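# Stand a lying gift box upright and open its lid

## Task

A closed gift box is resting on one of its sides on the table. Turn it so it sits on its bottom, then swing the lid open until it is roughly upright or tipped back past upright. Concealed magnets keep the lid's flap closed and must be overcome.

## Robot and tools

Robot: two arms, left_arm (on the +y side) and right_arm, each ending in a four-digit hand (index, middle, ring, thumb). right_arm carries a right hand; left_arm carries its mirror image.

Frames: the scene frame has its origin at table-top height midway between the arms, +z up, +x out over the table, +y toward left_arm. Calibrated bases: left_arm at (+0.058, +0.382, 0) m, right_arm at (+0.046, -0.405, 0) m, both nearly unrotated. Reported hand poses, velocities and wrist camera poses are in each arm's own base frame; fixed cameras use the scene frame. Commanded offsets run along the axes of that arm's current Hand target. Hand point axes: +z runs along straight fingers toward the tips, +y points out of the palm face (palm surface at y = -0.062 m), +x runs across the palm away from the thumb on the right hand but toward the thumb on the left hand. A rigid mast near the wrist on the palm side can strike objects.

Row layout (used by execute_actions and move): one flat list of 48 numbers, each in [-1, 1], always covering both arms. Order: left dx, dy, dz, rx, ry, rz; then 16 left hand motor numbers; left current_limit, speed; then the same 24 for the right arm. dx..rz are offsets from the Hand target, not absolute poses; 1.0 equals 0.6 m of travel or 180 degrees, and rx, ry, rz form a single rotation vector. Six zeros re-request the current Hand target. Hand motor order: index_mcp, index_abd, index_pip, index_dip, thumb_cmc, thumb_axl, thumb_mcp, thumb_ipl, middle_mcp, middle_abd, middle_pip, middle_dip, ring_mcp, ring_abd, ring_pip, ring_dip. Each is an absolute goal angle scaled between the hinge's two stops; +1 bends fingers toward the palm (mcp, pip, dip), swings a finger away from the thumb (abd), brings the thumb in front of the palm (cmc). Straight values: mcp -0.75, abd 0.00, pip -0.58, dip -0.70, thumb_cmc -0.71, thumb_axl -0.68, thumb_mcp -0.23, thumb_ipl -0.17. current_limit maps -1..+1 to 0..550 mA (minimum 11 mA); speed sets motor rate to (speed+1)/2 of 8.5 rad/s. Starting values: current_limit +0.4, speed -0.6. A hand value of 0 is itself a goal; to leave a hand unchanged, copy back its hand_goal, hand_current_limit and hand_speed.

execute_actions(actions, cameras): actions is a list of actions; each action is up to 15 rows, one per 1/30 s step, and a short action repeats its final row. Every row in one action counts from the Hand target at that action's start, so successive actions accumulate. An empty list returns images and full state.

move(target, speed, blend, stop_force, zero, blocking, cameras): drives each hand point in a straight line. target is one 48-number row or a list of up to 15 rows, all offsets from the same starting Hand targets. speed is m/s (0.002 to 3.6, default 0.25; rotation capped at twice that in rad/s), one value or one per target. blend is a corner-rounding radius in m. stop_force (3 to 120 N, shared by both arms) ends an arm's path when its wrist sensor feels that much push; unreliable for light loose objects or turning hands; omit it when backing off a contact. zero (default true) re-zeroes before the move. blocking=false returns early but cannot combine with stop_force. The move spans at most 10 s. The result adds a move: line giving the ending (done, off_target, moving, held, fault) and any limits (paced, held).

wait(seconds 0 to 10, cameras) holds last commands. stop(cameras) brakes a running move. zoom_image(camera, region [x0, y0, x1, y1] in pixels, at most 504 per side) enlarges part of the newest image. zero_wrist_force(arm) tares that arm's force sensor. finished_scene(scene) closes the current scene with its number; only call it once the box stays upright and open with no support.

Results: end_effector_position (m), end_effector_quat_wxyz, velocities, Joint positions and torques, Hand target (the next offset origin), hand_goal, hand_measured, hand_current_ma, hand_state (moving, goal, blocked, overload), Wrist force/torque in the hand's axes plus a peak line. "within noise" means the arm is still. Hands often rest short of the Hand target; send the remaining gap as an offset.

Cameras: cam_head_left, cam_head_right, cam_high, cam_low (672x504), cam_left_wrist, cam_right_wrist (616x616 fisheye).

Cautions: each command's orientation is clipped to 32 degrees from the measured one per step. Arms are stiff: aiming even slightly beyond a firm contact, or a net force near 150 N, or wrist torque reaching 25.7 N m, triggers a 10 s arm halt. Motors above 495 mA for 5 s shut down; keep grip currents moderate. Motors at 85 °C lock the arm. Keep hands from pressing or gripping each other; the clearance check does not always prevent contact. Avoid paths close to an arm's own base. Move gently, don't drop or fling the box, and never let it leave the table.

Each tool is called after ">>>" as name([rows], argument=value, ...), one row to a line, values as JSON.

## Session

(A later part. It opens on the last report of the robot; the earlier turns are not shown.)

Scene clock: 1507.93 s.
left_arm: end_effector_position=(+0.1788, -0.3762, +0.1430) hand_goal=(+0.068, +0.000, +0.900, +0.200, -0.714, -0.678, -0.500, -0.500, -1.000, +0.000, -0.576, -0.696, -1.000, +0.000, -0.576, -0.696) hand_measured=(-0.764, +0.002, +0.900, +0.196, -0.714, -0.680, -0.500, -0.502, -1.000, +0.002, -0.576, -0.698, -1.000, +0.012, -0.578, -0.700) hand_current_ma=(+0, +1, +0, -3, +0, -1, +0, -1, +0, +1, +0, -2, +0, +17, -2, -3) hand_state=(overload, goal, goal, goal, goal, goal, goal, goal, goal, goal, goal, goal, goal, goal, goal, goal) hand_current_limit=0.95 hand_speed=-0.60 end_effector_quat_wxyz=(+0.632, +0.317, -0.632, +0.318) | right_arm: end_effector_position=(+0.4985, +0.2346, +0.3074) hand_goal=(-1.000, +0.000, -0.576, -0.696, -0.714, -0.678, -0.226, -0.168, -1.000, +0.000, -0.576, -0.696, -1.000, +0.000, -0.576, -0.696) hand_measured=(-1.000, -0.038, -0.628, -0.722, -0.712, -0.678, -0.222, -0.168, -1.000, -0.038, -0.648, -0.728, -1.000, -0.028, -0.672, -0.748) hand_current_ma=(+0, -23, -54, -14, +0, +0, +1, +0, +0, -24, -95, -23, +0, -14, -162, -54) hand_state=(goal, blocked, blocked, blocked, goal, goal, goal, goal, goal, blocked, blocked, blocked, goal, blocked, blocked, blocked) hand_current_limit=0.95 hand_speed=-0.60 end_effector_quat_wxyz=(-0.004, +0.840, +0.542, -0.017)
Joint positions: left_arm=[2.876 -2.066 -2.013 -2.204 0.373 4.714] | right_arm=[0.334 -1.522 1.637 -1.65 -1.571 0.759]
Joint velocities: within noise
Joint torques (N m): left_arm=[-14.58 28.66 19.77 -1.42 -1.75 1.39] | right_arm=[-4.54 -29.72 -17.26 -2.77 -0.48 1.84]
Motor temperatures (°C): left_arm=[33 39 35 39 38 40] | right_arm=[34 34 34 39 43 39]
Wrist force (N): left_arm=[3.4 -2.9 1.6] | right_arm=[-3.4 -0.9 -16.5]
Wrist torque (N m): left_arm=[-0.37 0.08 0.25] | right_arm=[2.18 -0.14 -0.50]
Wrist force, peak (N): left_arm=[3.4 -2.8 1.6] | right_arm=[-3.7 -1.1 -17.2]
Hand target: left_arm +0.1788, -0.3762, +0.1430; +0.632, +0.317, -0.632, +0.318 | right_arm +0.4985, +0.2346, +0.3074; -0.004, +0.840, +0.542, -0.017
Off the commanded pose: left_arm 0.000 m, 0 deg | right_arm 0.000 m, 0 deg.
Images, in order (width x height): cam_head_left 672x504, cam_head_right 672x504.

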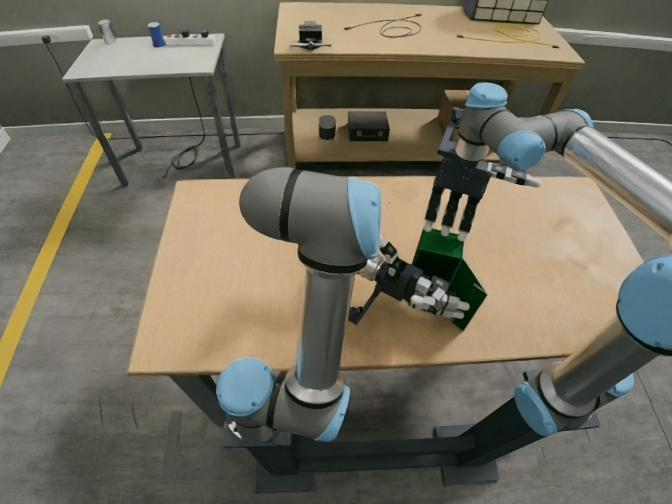

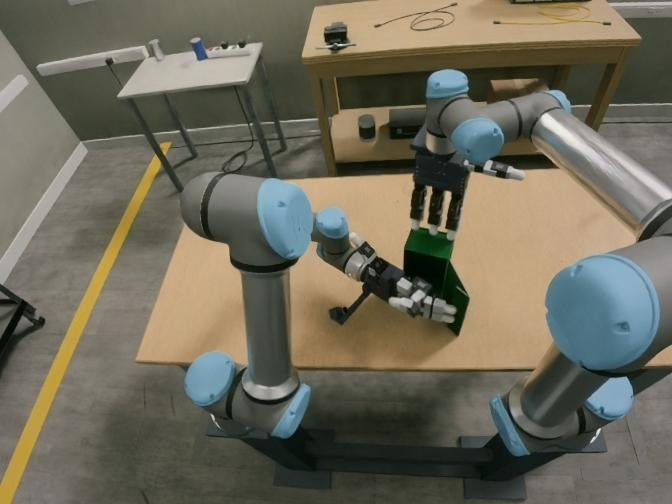

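>>> move([
  [0,0.0331,-0.0793,0,0,0,0.068,0,0.9,0.2,-0.714,-0.678,-0.5,-0.5,-1,0,-0.576,-0.696,-1,0,-0.576,-0.696,0.95,-0.6,0,0,-0.09,0,0,0,-1,0,-0.576,-0.696,-0.714,-0.678,-0.226,-0.168,-1,0,-0.576,-0.696,-1,0,-0.576,-0.696,0.95,-0.6],
  [0,0.0206,-0.1516,0,0,0,0.068,0,0.9,0.2,-0.714,-0.678,-0.5,-0.5,-1,0,-0.576,-0.696,-1,0,-0.576,-0.696,0.95,-0.6,0,0,-0.12,0,0,0,-1,0,-0.576,-0.696,-0.714,-0.678,-0.226,-0.168,-1,0,-0.576,-0.696,-1,0,-0.576,-0.696,0.95,-0.6],
  [0,0.0206,-0.4,0,0,0,0.068,0,0.9,0.2,-0.714,-0.678,-0.5,-0.5,-1,0,-0.576,-0.696,-1,0,-0.576,-0.696,0.95,-0.6,-0.284,-0.2045,-0.12,0,0,-0.526,-1,0,-0.576,-0.696,-0.714,-0.678,-0.226,-0.168,-1,0,-0.576,-0.696,-1,0,-0.576,-0.696,0.95,-0.6],
  [0.15,0.0206,-0.4,0.45,-0.339,-0.45,0.068,0,0.9,0.2,-0.714,-0.678,-0.5,-0.5,0.068,0,-0.576,-0.696,0.7,0,0.3,0.3,0.78,-0.6,-0.284,-0.2045,-0.05,0,0,-0.526,0.7,0,0.3,0.3,-0.714,-0.678,-0.226,-0.168,0.068,0,-0.576,-0.696,0.7,0,0.3,0.3,0.78,-0.6],
], speed=0.15, blend=[0.01,0.01,0.01,0], cameras=["cam_high","cam_low"])

Scene clock: 1606.10 s.
left_arm: end_effector_position=(+0.3118, -0.1760, +0.1880) hand_goal=(+0.068, +0.000, +0.900, +0.200, -0.714, -0.678, -0.500, -0.500, -1.000, +0.000, -0.576, -0.696, -1.000, +0.000, -0.576, -0.696) hand_measured=(-0.888, +0.002, +0.900, +0.196, -0.714, -0.680, -0.500, -0.502, -1.000, +0.002, -0.576, -0.698, -1.000, +0.010, -0.578, -0.700) hand_current_ma=(+0, +1, +0, -3, -1, -1, +0, -1, +0, +1, +0, -2, +0, +11, -2, -3) hand_state=(overload, goal, goal, goal, goal, goal, goal, goal, goal, goal, goal, goal, goal, goal, goal, goal) hand_current_limit=0.95 hand_speed=-0.60 end_effector_quat_wxyz=(+0.374, +0.771, -0.479, +0.188) | right_arm: end_effector_position=(+0.3182, +0.1307, +0.3657) hand_goal=(-1.000, +0.000, -0.576, -0.696, -0.714, -0.678, -0.226, -0.168, -1.000, +0.000, -0.576, -0.696, -1.000, +0.000, -0.576, -0.696) hand_measured=(-0.998, -0.002, -0.578, -0.698, -0.712, -0.678, -0.222, -0.168, -0.998, -0.002, -0.578, -0.698, -0.998, -0.002, -0.578, -0.698) hand_current_ma=(+0, +0, +0, +0, +0, +0, +1, +0, +0, +0, +0, +0, +0, +0, +0, +0) hand_state=(goal, goal, goal, goal, goal, goal, goal, goal, goal, goal, goal, goal, goal, goal, goal, goal) hand_current_limit=0.95 hand_speed=-0.60 end_effector_quat_wxyz=(-0.016, +0.171, +0.985, -0.009)
Joint positions: left_arm=[3.573 -1.523 -2.303 -1.413 0.851 3.317] | right_arm=[-0.274 -2.153 1.94 -1.328 -1.591 -1.5]
Joint torques (N m): left_arm=[13 24.51 9.34 2.9 1.03 -1.35] | right_arm=[-10.66 -11.18 -14.79 -4.07 -2.16 -1.52]
Wrist force (N): left_arm=[1.3 -2.8 0.5] | right_arm=[-0.4 0.4 -0.4]
Wrist torque (N m): left_arm=[-0.60 0.16 0.27] | right_arm=[0.03 0.04 -0.03]
Wrist force, peak (N): left_arm=[3.4 -3.3 2.6] | right_arm=[-3.8 -0.8 -17.2]
Hand target: left_arm +0.3118, -0.1760, +0.1880; +0.374, +0.771, -0.479, +0.188 (not the last commanded pose) | right_arm +0.3182, +0.1307, +0.3657; -0.016, +0.171, +0.985, -0.009 (not the last commanded pose)
Off the commanded pose: left_arm 0.045 m, 65 deg | right_arm 0.021 m, 0 deg.
move: off_target (left_arm, right_arm; path cut at 10 s); path passed 3 of 4 targets; target 4's new numbers were not sent
Images, in order (width x height): cam_high 672x504, cam_low 672x504.

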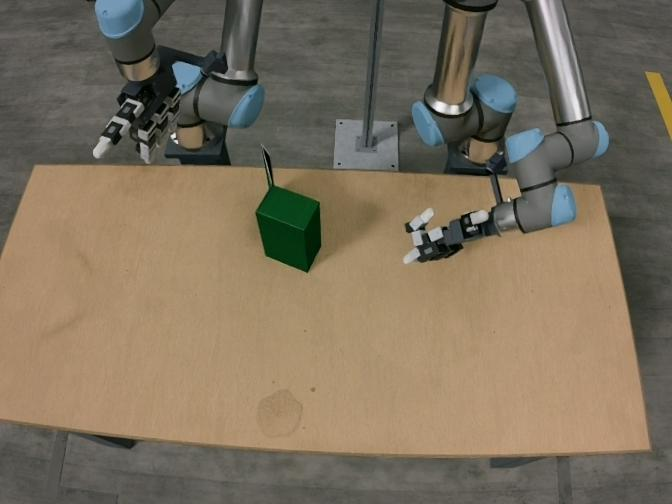

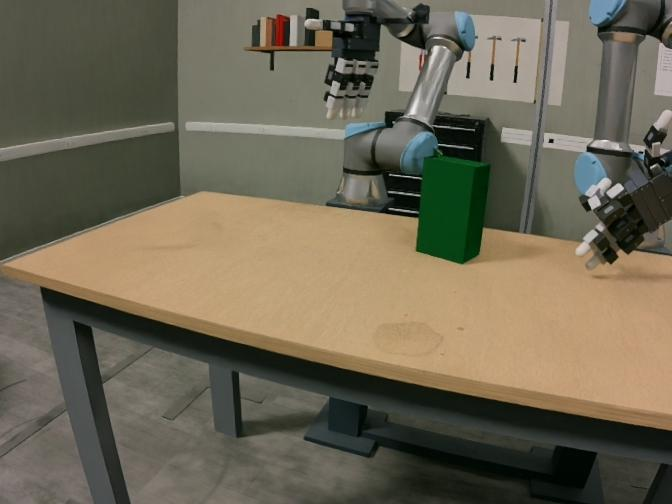

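>>> zoom_image(camera="cam_high", region=[240, 130, 340, 280])

Scaled by 3.360 from the camera's 672x504 image, which has a finer 960x720 frame.

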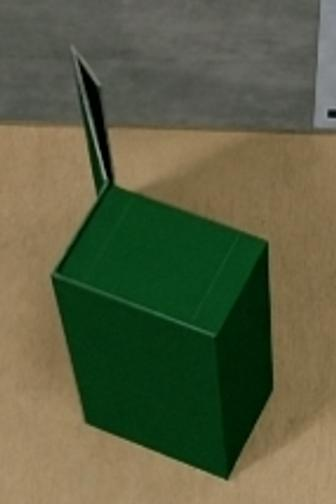

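>>> move([
  [0.0486,0.0298,-0.0486,0.2245,-0.1703,-0.2226,0.068,0,0.9,0.2,-0.714,-0.678,-0.5,-0.5,0.068,0,-0.576,-0.696,0.7,0,0.3,0.3,0.78,-0.6,0,0,0.047,0,0,0,0.7,0,0.3,0.3,-0.714,-0.678,-0.226,-0.168,0.068,0,-0.576,-0.696,0.7,0,0.3,0.3,0.78,-0.6],
], speed=0.35)

Scene clock: 1621.63 s.
left_arm: end_effector_position=(+0.3117, -0.1761, +0.2329) hand_goal=(+0.068, +0.000, +0.900, +0.200, -0.714, -0.678, -0.500, -0.500, +0.068, +0.000, -0.576, -0.696, +0.700, +0.000, +0.300, +0.300) hand_measured=(-0.926, +0.002, +0.900, +0.196, -0.716, -0.680, -0.498, -0.502, +0.052, +0.002, -0.576, -0.698, +0.682, +0.004, +0.298, +0.298) hand_current_ma=(+0, +1, +0, -3, -1, -1, +1, -1, -32, +1, +0, -2, -33, +3, -2, -3) hand_state=(overload, goal, goal, goal, goal, goal, goal, goal, goal, goal, goal, goal, goal, goal, goal, goal) hand_current_limit=0.78 hand_speed=-0.60 end_effector_quat_wxyz=(-0.001, +0.983, -0.181, +0.000) | right_arm: end_effector_position=(+0.3173, +0.1304, +0.3375) hand_goal=(+0.700, +0.000, +0.300, +0.300, -0.714, -0.678, -0.226, -0.168, +0.068, +0.000, -0.576, -0.696, +0.700, +0.000, +0.300, +0.300) hand_measured=(+0.680, -0.002, +0.296, +0.298, -0.712, -0.678, -0.222, -0.168, +0.050, -0.002, -0.578, -0.698, +0.684, -0.002, +0.296, +0.298) hand_current_ma=(-11, +0, +0, +0, +0, +0, +1, +0, -8, +0, +0, +0, -8, +0, +0, +0) hand_state=(blocked, goal, goal, goal, goal, goal, goal, goal, goal, goal, goal, goal, goal, goal, goal, goal) hand_current_limit=0.78 hand_speed=-0.60 end_effector_quat_wxyz=(-0.016, +0.171, +0.985, -0.009)
Joint positions: left_arm=[3.283 -1.14 -2.223 -1.348 1.573 2.076] | right_arm=[-0.276 -2.169 2.019 -1.392 -1.591 -1.502]
Joint torques (N m): left_arm=[-13.69 -1.76 31.1 1.27 1.93 -1.39] | right_arm=[-10.03 -9.93 -14.57 -3.96 -1.8 -1.66]
Wrist force (N): left_arm=[-0.4 -3.0 1.0] | right_arm=[-0.2 0.4 -0.4]
Wrist torque (N m): left_arm=[-0.34 0.10 0.22] | right_arm=[0.24 -0.01 -0.02]
Wrist force, peak (N): left_arm=[1.3 -3.6 0.7] | right_arm=[-0.5 0.7 -0.8]
Hand target: left_arm +0.3117, -0.1761, +0.2329; -0.001, +0.983, -0.181, +0.000 | right_arm +0.3173, +0.1304, +0.3375; -0.016, +0.171, +0.985, -0.009
Off the commanded pose: left_arm 0.000 m, 0 deg | right_arm 0.000 m, 0 deg.
move: done

>>> move([
  [0.2727,0.17,0.0507,0,0,0,0.068,0,0.9,0.2,-0.714,-0.678,-0.5,-0.5,0.068,0,-0.576,-0.696,0.7,0,0.3,0.3,0.78,-0.6,0.001,0.03,0.225,0,0,0,0.7,0,0.3,0.3,-0.714,-0.678,-0.226,-0.168,0.068,0,-0.576,-0.696,0.7,0,0.3,0.3,0.78,-0.6],
  [0.2727,0.2418,0.0507,0,0,0,0.068,0,0.9,0.2,-0.714,-0.678,-0.5,-0.5,0.068,0,-0.576,-0.696,0.7,0,0.3,0.3,0.78,-0.6,0.001,0.08,0.225,0,0,0,0.7,0,0.3,0.3,-0.714,-0.678,-0.226,-0.168,0.068,0,-0.576,-0.696,0.7,0,0.3,0.3,0.78,-0.6],
], speed=0.15, blend=[0.01,0], cameras=["cam_high","cam_low","cam_head_left"])

>>> zoom_image(camera="cam_high", region=[200, 110, 380, 290])

>>> zoom_image(camera="cam_head_left", region=[350, 170, 530, 350])

Scene clock: 1630.50 s.
left_arm: end_effector_position=(+0.4129, -0.3698, +0.2021) hand_goal=(+0.068, +0.000, +0.900, +0.200, -0.714, -0.678, -0.500, -0.500, +0.068, +0.000, -0.576, -0.696, +0.700, +0.000, +0.300, +0.300) hand_measured=(-0.926, +0.002, +0.900, +0.196, -0.716, -0.680, -0.498, -0.502, +0.052, +0.002, -0.576, -0.698, +0.682, +0.004, +0.298, +0.298) hand_current_ma=(+0, +1, +0, -3, -1, -1, +1, -1, -30, +1, +0, -2, -33, +3, -2, -3) hand_state=(overload, goal, goal, goal, goal, goal, goal, goal, goal, goal, goal, goal, goal, goal, goal, goal) hand_current_limit=0.78 hand_speed=-0.60 end_effector_quat_wxyz=(-0.001, +0.983, -0.181, +0.000) | right_arm: end_effector_position=(+0.3284, +0.1742, +0.2015) hand_goal=(+0.700, +0.000, +0.300, +0.300, -0.714, -0.678, -0.226, -0.168, +0.068, +0.000, -0.576, -0.696, +0.700, +0.000, +0.300, +0.300) hand_measured=(+0.680, -0.002, +0.296, +0.298, -0.712, -0.678, -0.222, -0.168, +0.050, -0.002, -0.578, -0.698, +0.684, -0.002, +0.296, +0.298) hand_current_ma=(-11, +0, +0, +0, +0, +0, +1, +0, -8, +0, +0, +0, -7, +0, +0, +0) hand_state=(blocked, goal, goal, goal, goal, goal, goal, goal, goal, goal, goal, goal, goal, goal, goal, goal) hand_current_limit=0.78 hand_speed=-0.60 end_effector_quat_wxyz=(-0.016, +0.171, +0.985, -0.008)
Joint positions: left_arm=[2.816 -1.641 -1.905 -1.166 1.573 1.61] | right_arm=[-0.103 -2.076 2.328 -1.79 -1.586 -1.33]
Joint torques (N m): left_arm=[-14.7 20.54 30.18 1.37 2.11 -1.19] | right_arm=[7.04 8.08 -29.99 -4.11 -2.38 2.2]
Wrist force (N): left_arm=[-0.3 -3.4 0.8] | right_arm=[-1.2 0.3 -0.5]
Wrist torque (N m): left_arm=[-0.38 0.09 0.22] | right_arm=[0.22 0.14 -0.17]
Wrist force, peak (N): left_arm=[0.3 -3.9 1.3] | right_arm=[-1.4 0.9 -0.2]
Hand target: left_arm +0.4129, -0.3699, +0.2021; -0.001, +0.983, -0.181, +0.000 | right_arm +0.3284, +0.1743, +0.2015; -0.016, +0.171, +0.985, -0.009
Off the commanded pose: left_arm 0.000 m, 0 deg | right_arm 0.000 m, 0 deg.
move: done
Images, in order (width x height): cam_head_left 672x504, cam_high 672x504, cam_low 672x504.

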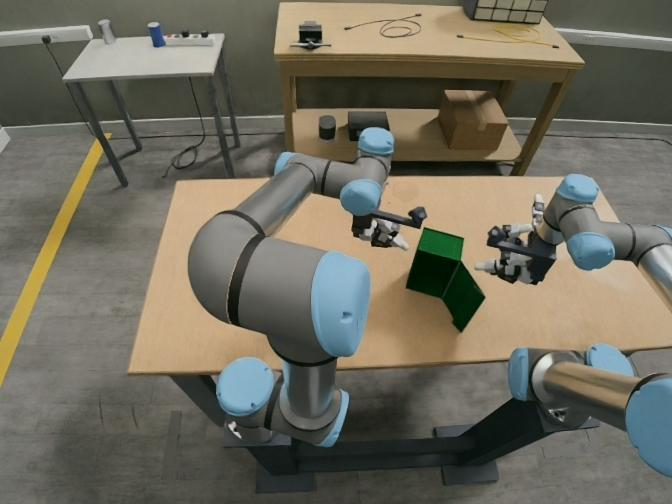

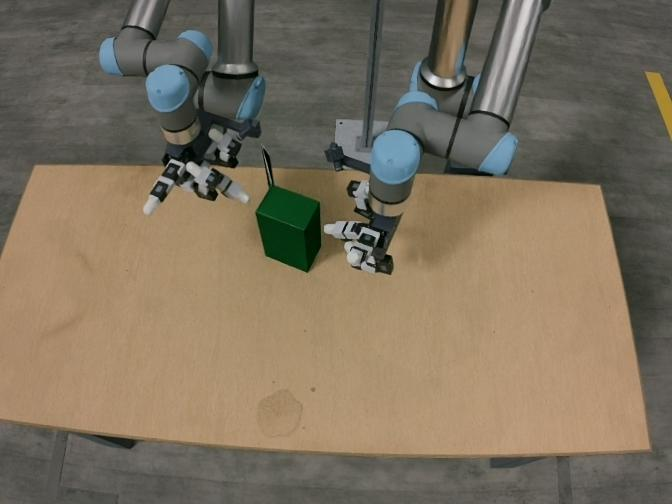

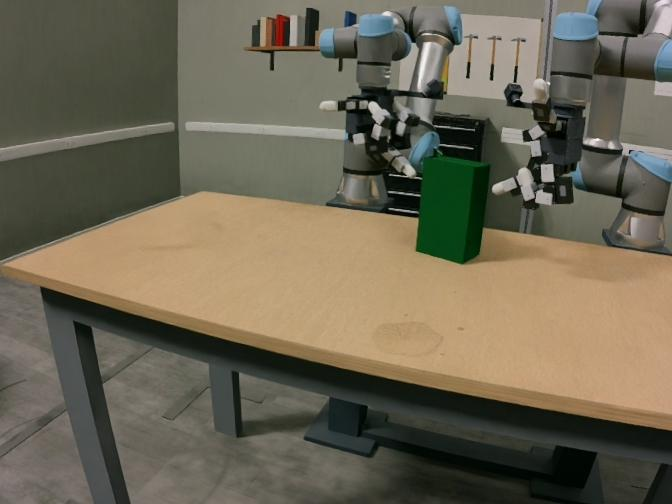

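Scaled by 2.800 from the camera's 672x504 image, which has a finer 960x720 frame.

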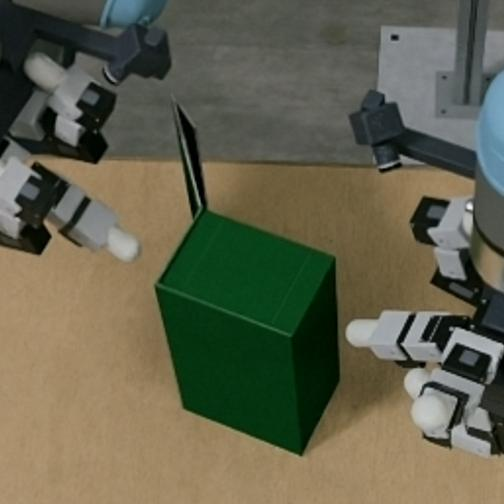

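Scaled by 2.800 from the camera's 672x504 image, which has a finer 960x720 frame.

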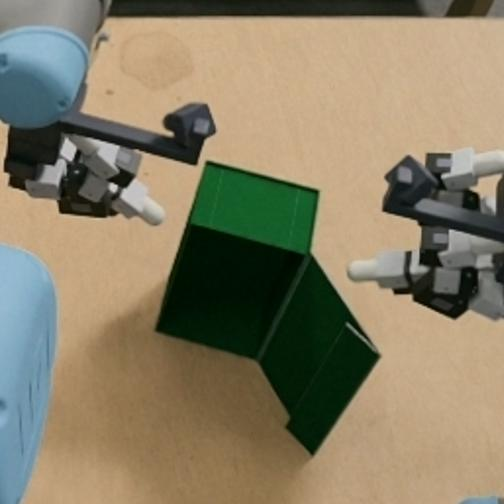

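>>> move([
  [0,0.075,0,0,0,0,0.068,0,0.9,0.2,-0.714,-0.678,-0.5,-0.5,0.068,0,-0.576,-0.696,0.7,0,0.3,0.3,0.78,-0.6,0,0.125,0,0,0,0,0.7,0,0.3,0.3,-0.714,-0.678,-0.226,-0.168,0.068,0,-0.576,-0.696,0.7,0,0.3,0.3,0.78,-0.6],
], speed=0.03, stop_force=10, cameras=["cam_high"])

>>> zoom_image(camera="cam_high", region=[200, 110, 380, 290])

Scene clock: 1638.27 s.
left_arm: end_effector_position=(+0.4038, -0.3937, +0.2020) hand_goal=(+0.068, +0.000, +0.900, +0.200, -0.714, -0.678, -0.500, -0.500, +0.068, +0.000, -0.576, -0.696, +0.700, +0.000, +0.300, +0.300) hand_measured=(-0.926, +0.002, +0.900, +0.196, -0.716, -0.680, -0.498, -0.502, +0.048, +0.004, -0.578, -0.688, +0.682, +0.004, +0.298, +0.298) hand_current_ma=(+0, +1, +0, -3, -1, -1, +1, -1, -41, +3, -2, +9, -33, +3, -2, -3) hand_state=(overload, goal, goal, goal, goal, goal, goal, goal, blocked, goal, goal, goal, goal, goal, goal, goal) hand_current_limit=0.78 hand_speed=-0.60 end_effector_quat_wxyz=(-0.001, +0.983, -0.181, +0.000) | right_arm: end_effector_position=(+0.3425, +0.2139, +0.2006) hand_goal=(+0.700, +0.000, +0.300, +0.300, -0.714, -0.678, -0.226, -0.168, +0.068, +0.000, -0.576, -0.696, +0.700, +0.000, +0.300, +0.300) hand_measured=(+0.680, -0.002, +0.296, +0.298, -0.714, -0.678, -0.222, -0.168, +0.046, +0.000, -0.578, -0.690, +0.684, -0.002, +0.296, +0.298) hand_current_ma=(-11, +0, +0, +0, +0, +0, +1, +0, -12, +0, +0, +1, -7, +0, +0, +0) hand_state=(blocked, goal, goal, goal, goal, goal, goal, goal, blocked, goal, goal, goal, goal, goal, goal, goal) hand_current_limit=0.78 hand_speed=-0.60 end_effector_quat_wxyz=(-0.016, +0.171, +0.985, -0.008)
Joint positions: left_arm=[2.765 -1.656 -1.889 -1.167 1.573 1.558] | right_arm=[0.036 -1.98 2.281 -1.839 -1.581 -1.191]
Joint torques (N m): left_arm=[9.98 33.72 12.94 1.99 -2.87 1.35] | right_arm=[-7.7 -15.87 -13.17 -1.39 1.76 -1.91]
Wrist force (N): left_arm=[-0.1 -9.5 -2.3] | right_arm=[-0.5 -6.6 -3.2]
Wrist torque (N m): left_arm=[-0.25 -0.02 0.19] | right_arm=[0.19 0.09 -0.15]
Wrist force, peak (N): left_arm=[-0.5 -24.0 -8.6] | right_arm=[0.1 -23.9 -10.3]
Hand target: left_arm +0.4038, -0.3937, +0.2020; -0.001, +0.983, -0.181, +0.000 (not the last commanded pose) | right_arm +0.3425, +0.2139, +0.2006; -0.016, +0.171, +0.985, -0.008 (not the last commanded pose)
Off the commanded pose: left_arm 0.020 m, 0 deg | right_arm 0.033 m, 0 deg.
move: contact (left_arm, right_arm)
Images, in order (width x height): cam_high 672x504.

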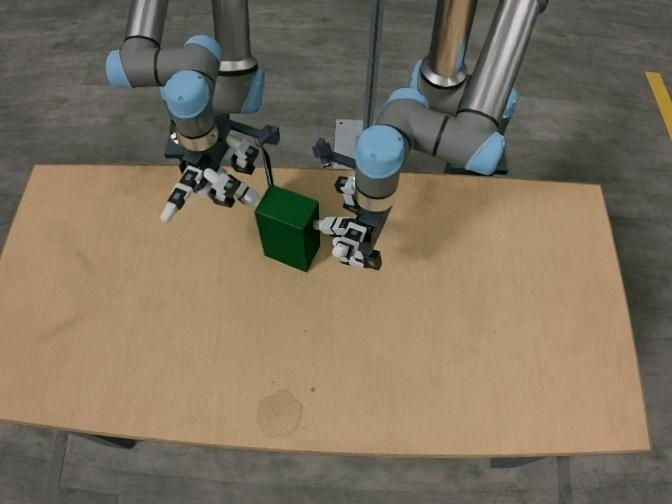

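Scaled by 2.800 from the camera's 672x504 image, which has a finer 960x720 frame.

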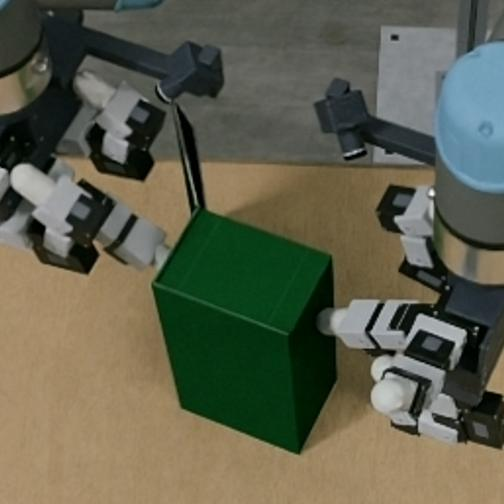

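>>> move([
  [0,0.015,0,0,0,0,0.068,0,0.9,0.2,-0.714,-0.678,-0.5,-0.5,0.068,0,-0.576,-0.696,0.7,0,0.3,0.3,0.78,-0.6,0,0.015,0,0,0,0,0.7,0,0.3,0.3,-0.714,-0.678,-0.226,-0.168,0.068,0,-0.576,-0.696,0.7,0,0.3,0.3,0.78,-0.6],
  [0.069,0.015,-0.013,0,0,0,0.068,0,0.9,0.2,-0.714,-0.678,-0.5,-0.5,0.068,0,-0.576,-0.696,0.7,0,0.3,0.3,0.78,-0.6,-0.069,0.015,-0.013,0,0,0,0.7,0,0.3,0.3,-0.714,-0.678,-0.226,-0.168,0.068,0,-0.576,-0.696,0.7,0,0.3,0.3,0.78,-0.6],
  [0.138,0.015,-0.003,0,0,0,0.068,0,0.9,0.2,-0.714,-0.678,-0.5,-0.5,0.068,0,-0.576,-0.696,0.7,0,0.3,0.3,0.78,-0.6,-0.138,0.015,-0.003,0,0,0,0.7,0,0.3,0.3,-0.714,-0.678,-0.226,-0.168,0.068,0,-0.576,-0.696,0.7,0,0.3,0.3,0.78,-0.6],
], speed=0.05, blend=[0,0.01,0], cameras=["cam_high","cam_low"])

>>> zoom_image(camera="cam_high", region=[200, 110, 380, 290])

>>> zoom_image(camera="cam_low", region=[350, 110, 550, 290])

Scene clock: 1648.80 s.
left_arm: end_effector_position=(+0.4779, -0.4316, +0.2038) hand_goal=(+0.068, +0.000, +0.900, +0.200, -0.714, -0.678, -0.500, -0.500, +0.068, +0.000, -0.576, -0.696, +0.700, +0.000, +0.300, +0.300) hand_measured=(-0.926, +0.002, +0.900, +0.196, -0.716, -0.680, -0.498, -0.502, +0.042, +0.404, -0.580, -0.684, +0.682, +0.004, +0.298, +0.298) hand_current_ma=(+0, +1, +0, -3, -1, -1, +1, -1, -55, +489, -5, +20, -33, +3, -2, -3) hand_state=(overload, goal, goal, goal, goal, goal, goal, goal, blocked, blocked, goal, goal, goal, goal, goal, goal) hand_current_limit=0.78 hand_speed=-0.60 end_effector_quat_wxyz=(-0.001, +0.983, -0.181, +0.000) | right_arm: end_effector_position=(+0.4234, +0.1945, +0.1999) hand_goal=(+0.700, +0.000, +0.300, +0.300, -0.714, -0.678, -0.226, -0.168, +0.068, +0.000, -0.576, -0.696, +0.700, +0.000, +0.300, +0.300) hand_measured=(+0.680, -0.002, +0.296, +0.298, -0.714, -0.678, -0.222, -0.168, +0.040, +0.440, -0.578, -0.686, +0.684, -0.002, +0.296, +0.298) hand_current_ma=(-11, +0, +0, +0, +0, +0, +1, +0, -19, +489, +0, +3, -7, +0, +0, +0) hand_state=(blocked, goal, goal, goal, goal, goal, goal, goal, blocked, blocked, goal, goal, goal, goal, goal, goal) hand_current_limit=0.78 hand_speed=-0.60 end_effector_quat_wxyz=(-0.016, +0.171, +0.985, -0.008)
Joint positions: left_arm=[2.751 -1.844 -1.658 -1.211 1.573 1.545] | right_arm=[-0.023 -1.776 2.15 -1.912 -1.583 -1.249]
Joint torques (N m): left_arm=[3.29 26.58 27.93 1.47 -3.16 0.79] | right_arm=[-4.63 0.59 -26.84 -4.94 1.8 -0.73]
Wrist force (N): left_arm=[-1.3 -19.5 -7.5] | right_arm=[-0.5 -26.3 -12.2]
Wrist torque (N m): left_arm=[-0.09 -0.52 1.02] | right_arm=[0.18 0.85 -1.54]
Wrist force, peak (N): left_arm=[0.0 -69.1 -32.1] | right_arm=[0.0 -66.5 -32.8]
Hand target: left_arm +0.4780, -0.4316, +0.2037; -0.001, +0.983, -0.181, +0.000 | right_arm +0.4235, +0.1945, +0.1999; -0.016, +0.171, +0.985, -0.008
Off the commanded pose: left_arm 0.000 m, 0 deg | right_arm 0.000 m, 0 deg.
move: done
Images, in order (width x height): cam_high 672x504, cam_low 672x504.

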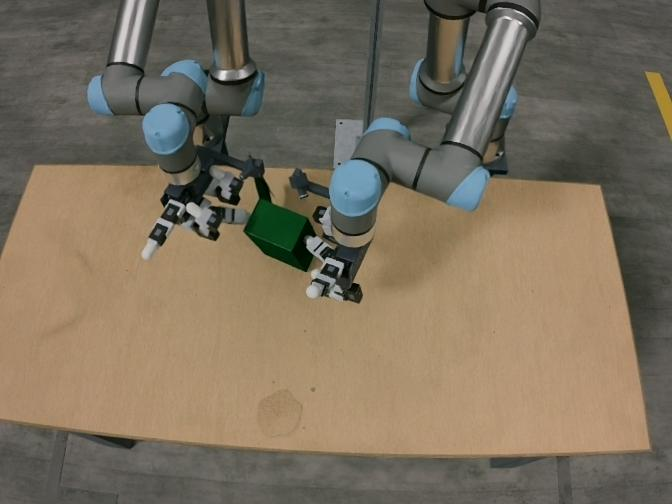

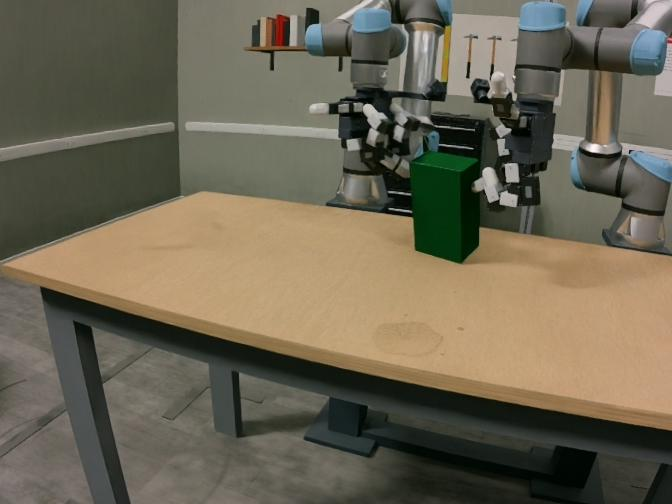

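Scaled by 2.800 from the camera's 672x504 image, which has a finer 960x720 frame.

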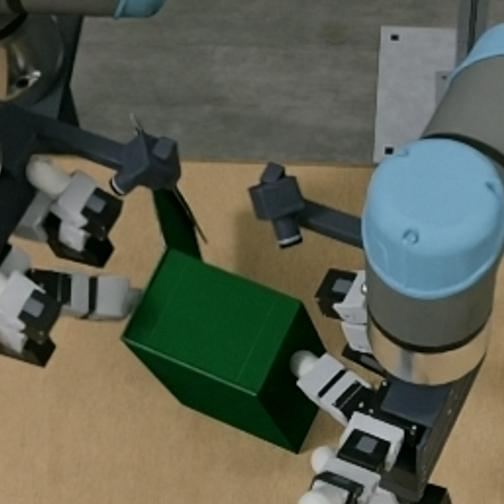

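Scaled by 2.520 from the camera's 672x504 image, which has a finer 960x720 frame.

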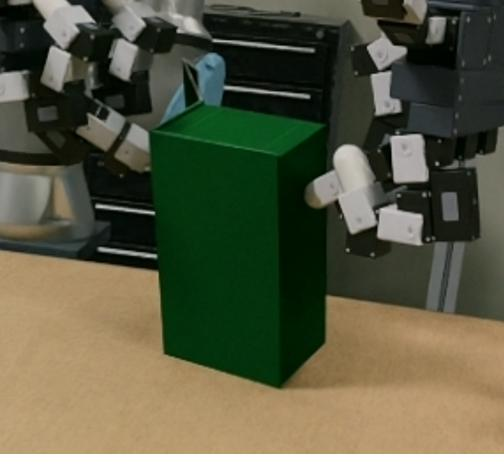

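>>> move([
  [0.064,-0.004,0.026,0,0,0,0.068,0,0.9,0.2,-0.714,-0.678,-0.5,-0.5,0.068,0,-0.576,-0.696,0.7,0,0.3,0.3,0.78,-0.6,-0.064,-0.004,0.026,0,0,0,0.7,0,0.3,0.3,-0.714,-0.678,-0.226,-0.168,0.068,0,-0.576,-0.696,0.7,0,0.3,0.3,0.78,-0.6],
], speed=0.06, cameras=["cam_high","cam_low"])

>>> zoom_image(camera="cam_high", region=[200, 110, 380, 290])

>>> zoom_image(camera="cam_low", region=[350, 110, 550, 290])

Scene clock: 1656.57 s.
left_arm: end_effector_position=(+0.5146, -0.4430, +0.1882) hand_goal=(+0.068, +0.000, +0.900, +0.200, -0.714, -0.678, -0.500, -0.500, +0.068, +0.000, -0.576, -0.696, +0.700, +0.000, +0.300, +0.300) hand_measured=(-0.926, +0.002, +0.900, +0.196, -0.716, -0.680, -0.498, -0.502, +0.090, +0.464, -0.552, -0.668, +0.682, +0.004, +0.298, +0.298) hand_current_ma=(+0, +1, +0, -3, -1, -1, +1, -1, +45, +489, +47, +59, -33, +3, -2, -3) hand_state=(overload, goal, goal, goal, goal, goal, goal, goal, blocked, blocked, blocked, blocked, goal, goal, goal, goal) hand_current_limit=0.78 hand_speed=-0.60 end_effector_quat_wxyz=(-0.001, +0.983, -0.181, +0.000) | right_arm: end_effector_position=(+0.4582, +0.1791, +0.1834) hand_goal=(+0.700, +0.000, +0.300, +0.300, -0.714, -0.678, -0.226, -0.168, +0.068, +0.000, -0.576, -0.696, +0.700, +0.000, +0.300, +0.300) hand_measured=(+0.680, -0.002, +0.296, +0.298, -0.714, -0.678, -0.222, -0.168, +0.088, +0.524, -0.546, -0.668, +0.696, -0.002, +0.296, +0.298) hand_current_ma=(-11, +0, +0, +0, +0, +0, +1, +0, +10, +489, +20, +18, +0, +0, +0, +0) hand_state=(blocked, goal, goal, goal, goal, goal, goal, goal, goal, blocked, blocked, blocked, goal, goal, goal, goal) hand_current_limit=0.78 hand_speed=-0.60 end_effector_quat_wxyz=(-0.016, +0.171, +0.985, -0.008)
Joint positions: left_arm=[2.756 -1.94 -1.569 -1.204 1.573 1.55] | right_arm=[-0.058 -1.679 2.117 -1.976 -1.584 -1.285]
Joint torques (N m): left_arm=[2.64 29.81 25.69 0.94 -3.29 0.74] | right_arm=[-1.56 -3.6 -24.62 -4.17 2.22 -0.84]
Wrist force (N): left_arm=[0.6 -20.9 -8.8] | right_arm=[-3.3 -27.5 -11.9]
Wrist torque (N m): left_arm=[-0.21 -0.54 1.11] | right_arm=[-0.13 0.86 -1.68]
Wrist force, peak (N): left_arm=[1.2 -21.2 -8.8] | right_arm=[-3.1 -27.9 -11.7]
Hand target: left_arm +0.5147, -0.4430, +0.1881; -0.001, +0.983, -0.181, +0.000 | right_arm +0.4583, +0.1791, +0.1833; -0.016, +0.171, +0.985, -0.008
Off the commanded pose: left_arm 0.000 m, 0 deg | right_arm 0.000 m, 0 deg.
move: done
Images, in order (width x height): cam_high 672x504, cam_low 672x504.

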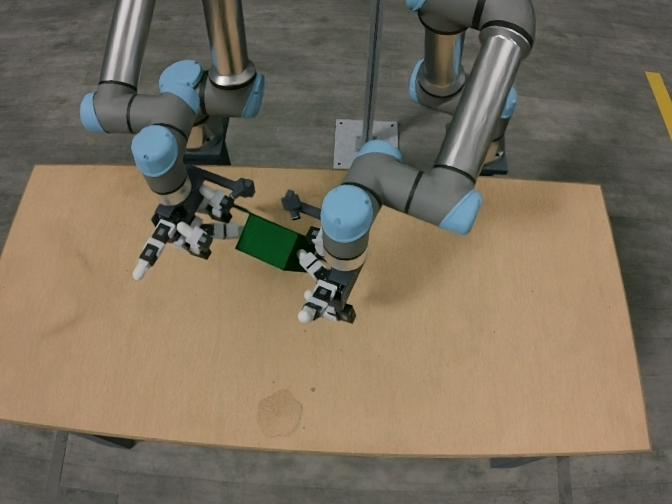

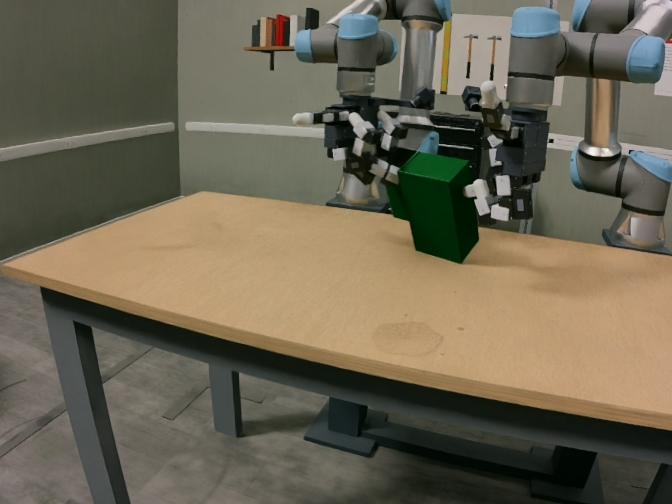

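Scaled by 2.800 from the camera's 672x504 image, which has a finer 960x720 frame.

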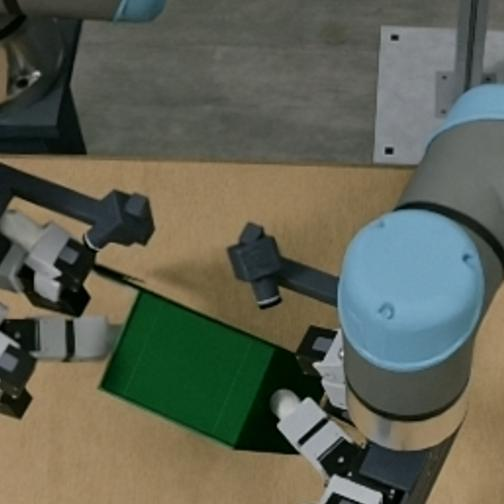

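Scaled by 2.520 from the camera's 672x504 image, which has a finer 960x720 frame.

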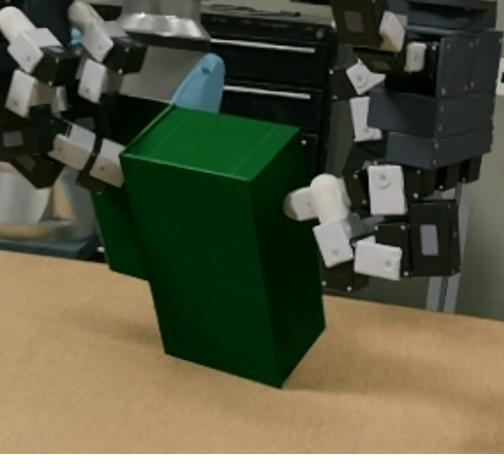

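>>> move([
  [0.055,-0.002,0.038,0,0,0,0.068,0,0.9,0.2,-0.714,-0.678,-0.5,-0.5,0.068,0,-0.576,-0.696,0.7,0,0.3,0.3,0.78,-0.6,-0.055,-0.002,0.038,0,0,0,0.7,0,0.3,0.3,-0.714,-0.678,-0.226,-0.168,0.068,0,-0.576,-0.696,0.7,0,0.3,0.3,0.78,-0.6],
  [0.09,-0.003,0.08,0,0,0,0.068,0,0.9,0.2,-0.714,-0.678,-0.5,-0.5,0.068,0,-0.576,-0.696,0.7,0,0.3,0.3,0.78,-0.6,-0.09,-0.003,0.08,0,0,0,0.7,0,0.3,0.3,-0.714,-0.678,-0.226,-0.168,0.068,0,-0.576,-0.696,0.7,0,0.3,0.3,0.78,-0.6],
], speed=0.05, blend=[0.01,0], cameras=["cam_high","cam_low"])

>>> zoom_image(camera="cam_high", region=[200, 130, 380, 310])

>>> zoom_image(camera="cam_low", region=[350, 110, 550, 290])

Scene clock: 1663.73 s.
left_arm: end_effector_position=(+0.5658, -0.4604, +0.1402) hand_goal=(+0.068, +0.000, +0.900, +0.200, -0.714, -0.678, -0.500, -0.500, +0.068, +0.000, -0.576, -0.696, +0.700, +0.000, +0.300, +0.300) hand_measured=(-0.926, +0.002, +0.900, +0.196, -0.716, -0.680, -0.498, -0.502, +0.068, -0.006, -0.572, -0.692, +0.694, +0.004, +0.296, +0.300) hand_current_ma=(+0, +1, +0, -3, -1, -1, +2, -1, +0, -7, +3, +4, -8, +3, -3, +0) hand_state=(overload, goal, goal, goal, goal, goal, goal, goal, goal, goal, goal, goal, goal, goal, goal, goal) hand_current_limit=0.78 hand_speed=-0.60 end_effector_quat_wxyz=(-0.001, +0.983, -0.181, +0.000) | right_arm: end_effector_position=(+0.5068, +0.1587, +0.1340) hand_goal=(+0.700, +0.000, +0.300, +0.300, -0.714, -0.678, -0.226, -0.168, +0.068, +0.000, -0.576, -0.696, +0.700, +0.000, +0.300, +0.300) hand_measured=(+0.680, -0.002, +0.296, +0.298, -0.714, -0.678, -0.222, -0.168, +0.038, +0.366, -0.594, -0.702, +0.702, -0.026, +0.302, +0.304) hand_current_ma=(-11, +0, +0, +0, +0, +0, +1, +0, -21, +489, -7, -1, +0, -12, +0, +0) hand_state=(blocked, goal, goal, goal, goal, goal, goal, goal, blocked, blocked, goal, goal, goal, blocked, goal, goal) hand_current_limit=0.78 hand_speed=-0.60 end_effector_quat_wxyz=(-0.016, +0.171, +0.985, -0.008)
Joint positions: left_arm=[2.761 -2.099 -1.461 -1.153 1.573 1.555] | right_arm=[-0.097 -1.505 2.093 -2.126 -1.585 -1.323]
Joint torques (N m): left_arm=[10.4 40.13 28.7 3.68 1.44 1.45] | right_arm=[-9.9 -14.87 -29 -4.99 -1.66 -1.38]
Wrist force (N): left_arm=[-0.9 -7.3 -1.2] | right_arm=[0.7 -4.7 -0.9]
Wrist torque (N m): left_arm=[-0.47 0.23 -0.05] | right_arm=[0.13 0.64 -0.55]
Wrist force, peak (N): left_arm=[6.6 -35.1 -15.2] | right_arm=[-8.4 -41.9 -22.3]
Hand target: left_arm +0.5658, -0.4605, +0.1401; -0.001, +0.983, -0.181, +0.000 | right_arm +0.5069, +0.1587, +0.1339; -0.016, +0.171, +0.985, -0.008
Off the commanded pose: left_arm 0.000 m, 0 deg | right_arm 0.000 m, 0 deg.
move: done
Images, in order (width x height): cam_high 672x504, cam_low 672x504.

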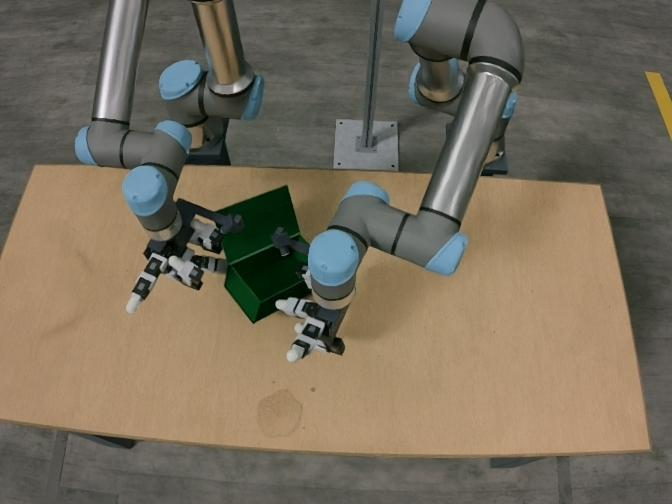

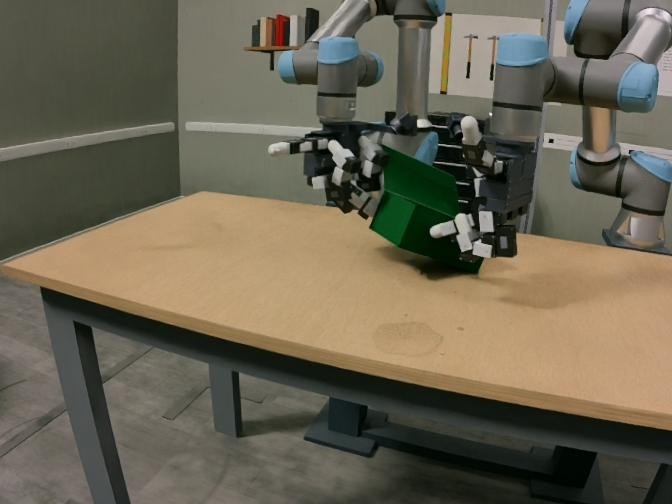

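Scaled by 2.800 from the camera's 672x504 image, which has a finer 960x720 frame.

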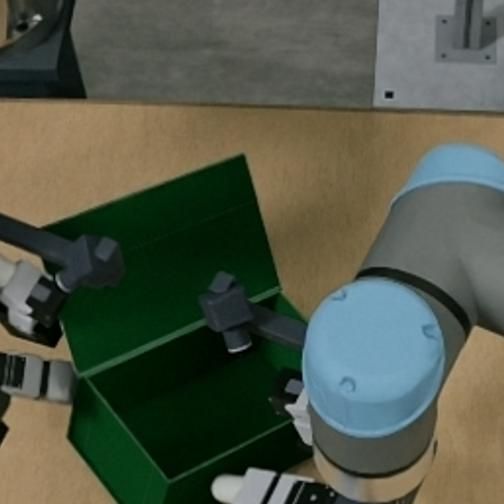

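Scaled by 2.520 from the camera's 672x504 image, which has a finer 960x720 frame.

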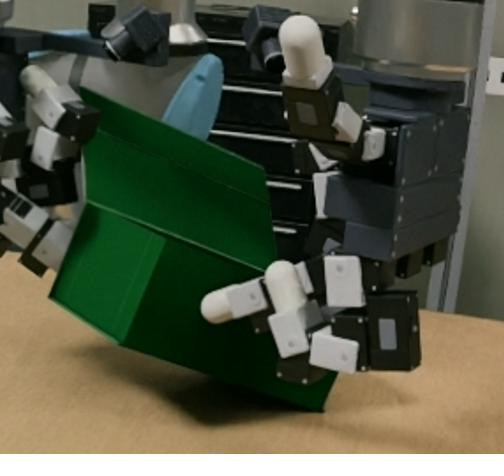

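>>> move([
  [0.02,0,0.05,0,0,0,0.068,0,0.9,0.2,-0.714,-0.678,-0.5,-0.5,0.068,0,-0.576,-0.696,0.7,0,0.3,0.3,0.78,-0.6,-0.02,0,0.045,0,0,0,0.7,0,0.3,0.3,-0.714,-0.678,-0.226,-0.168,0.068,0,-0.576,-0.696,0.7,0,0.3,0.3,0.78,-0.6],
], speed=0.03, cameras=["cam_high","cam_low"])

>>> zoom_image(camera="cam_high", region=[200, 130, 380, 310])

>>> zoom_image(camera="cam_low", region=[350, 110, 550, 290])

Scene clock: 1671.67 s.
left_arm: end_effector_position=(+0.5770, -0.4647, +0.1102) hand_goal=(+0.068, +0.000, +0.900, +0.200, -0.714, -0.678, -0.500, -0.500, +0.068, +0.000, -0.576, -0.696, +0.700, +0.000, +0.300, +0.300) hand_measured=(-0.926, +0.002, +0.900, +0.196, -0.716, -0.680, -0.498, -0.502, +0.090, -0.032, -0.558, -0.680, +0.694, +0.004, +0.296, +0.300) hand_current_ma=(+0, +1, +0, -3, -1, -1, +2, -1, +43, -58, +32, +28, -8, +3, -3, +0) hand_state=(overload, goal, goal, goal, goal, goal, goal, goal, blocked, blocked, goal, goal, goal, goal, goal, goal) hand_current_limit=0.78 hand_speed=-0.60 end_effector_quat_wxyz=(-0.001, +0.983, -0.181, +0.000) | right_arm: end_effector_position=(+0.5173, +0.1543, +0.1066) hand_goal=(+0.700, +0.000, +0.300, +0.300, -0.714, -0.678, -0.226, -0.168, +0.068, +0.000, -0.576, -0.696, +0.700, +0.000, +0.300, +0.300) hand_measured=(+0.680, -0.002, +0.296, +0.298, -0.714, -0.678, -0.222, -0.168, +0.020, +0.370, -0.606, -0.708, +0.706, -0.042, +0.302, +0.302) hand_current_ma=(-11, +0, +0, +0, +0, +0, +1, +0, -50, +489, -20, -4, +1, -27, +0, +0) hand_state=(blocked, goal, goal, goal, goal, goal, goal, goal, blocked, blocked, blocked, goal, goal, blocked, goal, goal) hand_current_limit=0.78 hand_speed=-0.60 end_effector_quat_wxyz=(-0.016, +0.171, +0.985, -0.008)
Joint positions: left_arm=[2.761 -2.155 -1.454 -1.103 1.573 1.555] | right_arm=[-0.104 -1.44 2.105 -2.204 -1.585 -1.33]
Joint torques (N m): left_arm=[6.41 39.64 27.57 2.96 0.48 1.75] | right_arm=[-8.34 -17.6 -13.47 -5.93 -0.82 -0.42]
Wrist force (N): left_arm=[0.4 -11.5 -4.1] | right_arm=[1.5 -11.0 -1.3]
Wrist torque (N m): left_arm=[-0.49 0.22 -0.03] | right_arm=[-0.23 1.23 -1.19]
Wrist force, peak (N): left_arm=[0.7 -11.8 -4.2] | right_arm=[1.5 -11.3 -1.3]
Hand target: left_arm +0.5771, -0.4647, +0.1101; -0.001, +0.983, -0.181, +0.000 | right_arm +0.5173, +0.1543, +0.1066; -0.016, +0.171, +0.985, -0.008
Off the commanded pose: left_arm 0.000 m, 0 deg | right_arm 0.000 m, 0 deg.
move: done
Images, in order (width x height): cam_high 672x504, cam_low 672x504.

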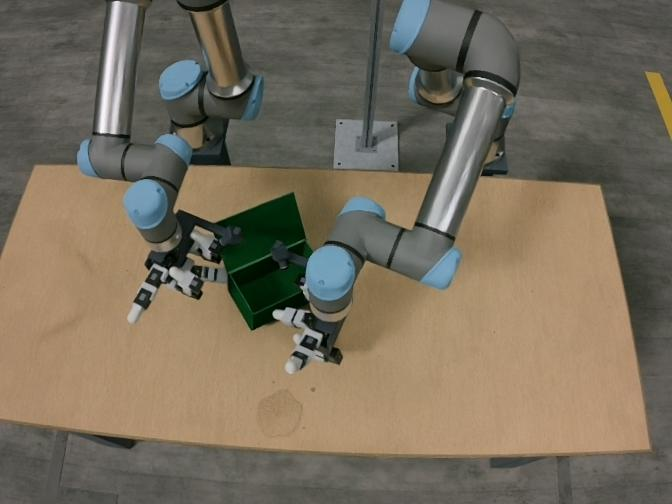

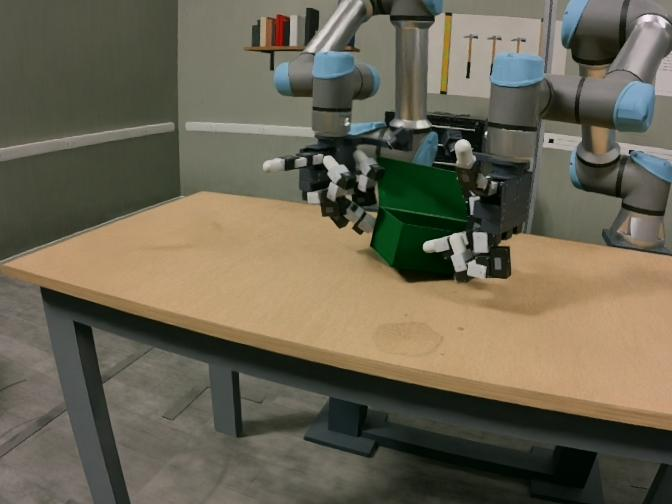

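Scaled by 2.800 from the camera's 672x504 image, which has a finer 960x720 frame.

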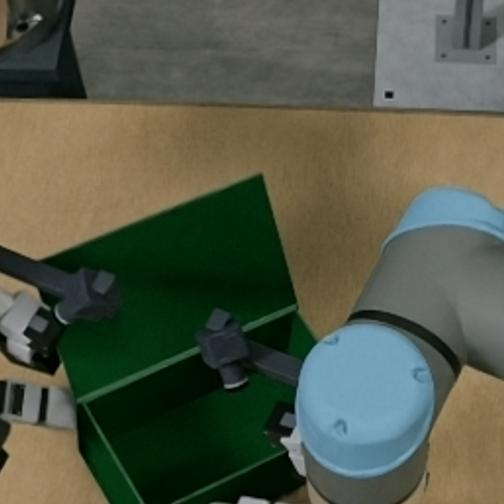

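Scaled by 2.520 from the camera's 672x504 image, which has a finer 960x720 frame.

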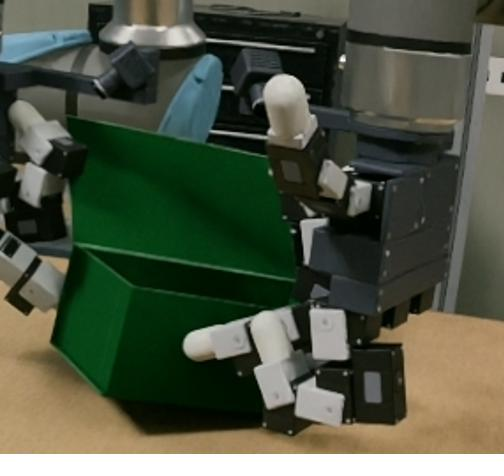

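>>> move([
  [0,0,0.032,0,0,0,0.068,0,0.9,0.2,-0.714,-0.678,-0.5,-0.5,0.068,0,-0.576,-0.696,0.7,0,0.3,0.3,0.78,-0.6,0,0,0.028,0,0,0,0.7,0,0.3,0.3,-0.714,-0.678,-0.226,-0.168,0.068,0,-0.576,-0.696,0.7,0,0.3,0.3,0.78,-0.6],
], speed=0.02, cameras=["cam_high","cam_low"])

>>> zoom_image(camera="cam_low", region=[350, 110, 550, 290])

Scene clock: 1676.50 s.
left_arm: end_effector_position=(+0.5771, -0.4646, +0.0910) hand_goal=(+0.068, +0.000, +0.900, +0.200, -0.714, -0.678, -0.500, -0.500, +0.068, +0.000, -0.576, -0.696, +0.700, +0.000, +0.300, +0.300) hand_measured=(-0.926, +0.002, +0.900, +0.196, -0.716, -0.680, -0.498, -0.502, +0.108, -0.060, -0.546, -0.670, +0.694, +0.004, +0.296, +0.300) hand_current_ma=(+0, +1, +0, -3, -1, -1, +2, -1, +101, -138, +66, +53, -8, +3, -3, +0) hand_state=(overload, goal, goal, goal, goal, goal, goal, goal, blocked, blocked, blocked, blocked, goal, goal, goal, goal) hand_current_limit=0.78 hand_speed=-0.60 end_effector_quat_wxyz=(-0.001, +0.983, -0.181, +0.000) | right_arm: end_effector_position=(+0.5167, +0.1541, +0.0899) hand_goal=(+0.700, +0.000, +0.300, +0.300, -0.714, -0.678, -0.226, -0.168, +0.068, +0.000, -0.576, -0.696, +0.700, +0.000, +0.300, +0.300) hand_measured=(+0.680, -0.002, +0.296, +0.298, -0.714, -0.678, -0.222, -0.168, +0.014, +0.390, -0.610, -0.710, +0.706, -0.042, +0.302, +0.302) hand_current_ma=(-11, +0, +0, +0, +0, +0, +1, +0, -64, +489, -25, -5, +1, -28, +0, +0) hand_state=(blocked, goal, goal, goal, goal, goal, goal, goal, blocked, blocked, blocked, goal, goal, blocked, goal, goal) hand_current_limit=0.78 hand_speed=-0.60 end_effector_quat_wxyz=(-0.016, +0.171, +0.985, -0.008)
Joint positions: left_arm=[2.761 -2.177 -1.473 -1.063 1.573 1.555] | right_arm=[-0.104 -1.412 2.127 -2.254 -1.585 -1.331]
Joint torques (N m): left_arm=[6.33 39.12 8.85 2.31 -0.08 1.78] | right_arm=[-8.46 -17.87 -12.01 -6.32 2.05 -0.4]
Wrist force (N): left_arm=[1.8 -13.0 -5.4] | right_arm=[2.9 -12.5 -1.5]
Wrist torque (N m): left_arm=[-0.60 0.24 -0.07] | right_arm=[-0.43 1.26 -1.32]
Wrist force, peak (N): left_arm=[1.8 -13.0 -5.5] | right_arm=[2.4 -12.7 -1.1]
Hand target: left_arm +0.5771, -0.4646, +0.0909; -0.001, +0.983, -0.181, +0.000 | right_arm +0.5167, +0.1541, +0.0898; -0.016, +0.171, +0.985, -0.008
Off the commanded pose: left_arm 0.000 m, 0 deg | right_arm 0.000 m, 0 deg.
move: done
Images, in order (width x height): cam_high 672x504, cam_low 672x504.

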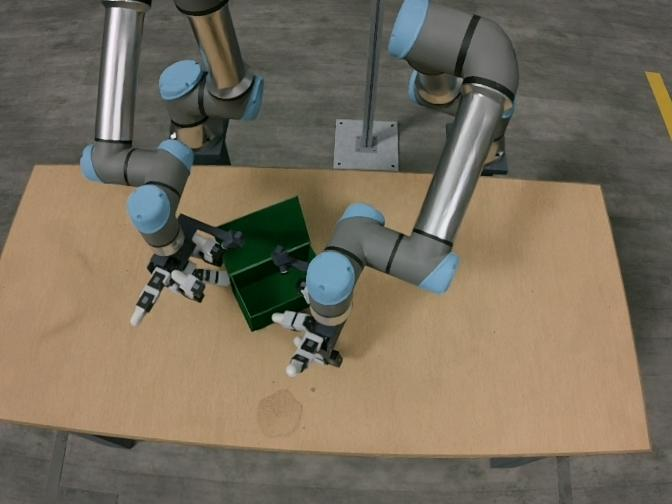

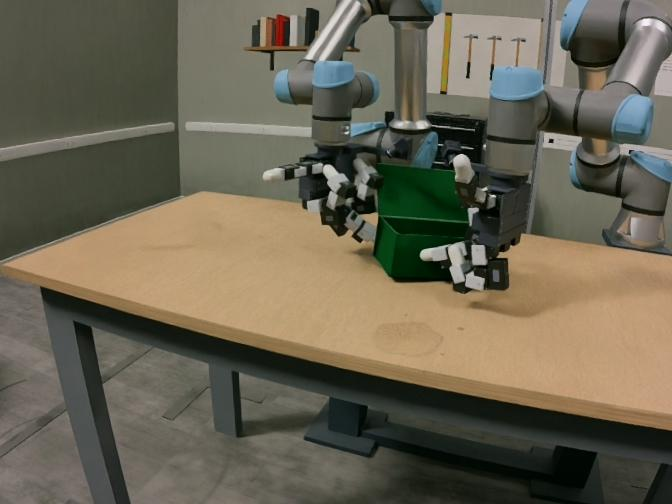

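Scaled by 2.520 from the camera's 672x504 image, which has a finer 960x720 frame.

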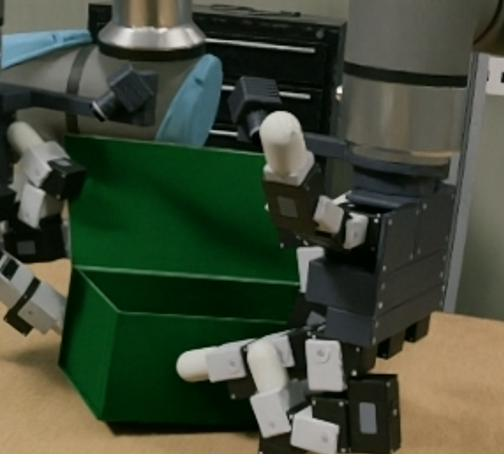

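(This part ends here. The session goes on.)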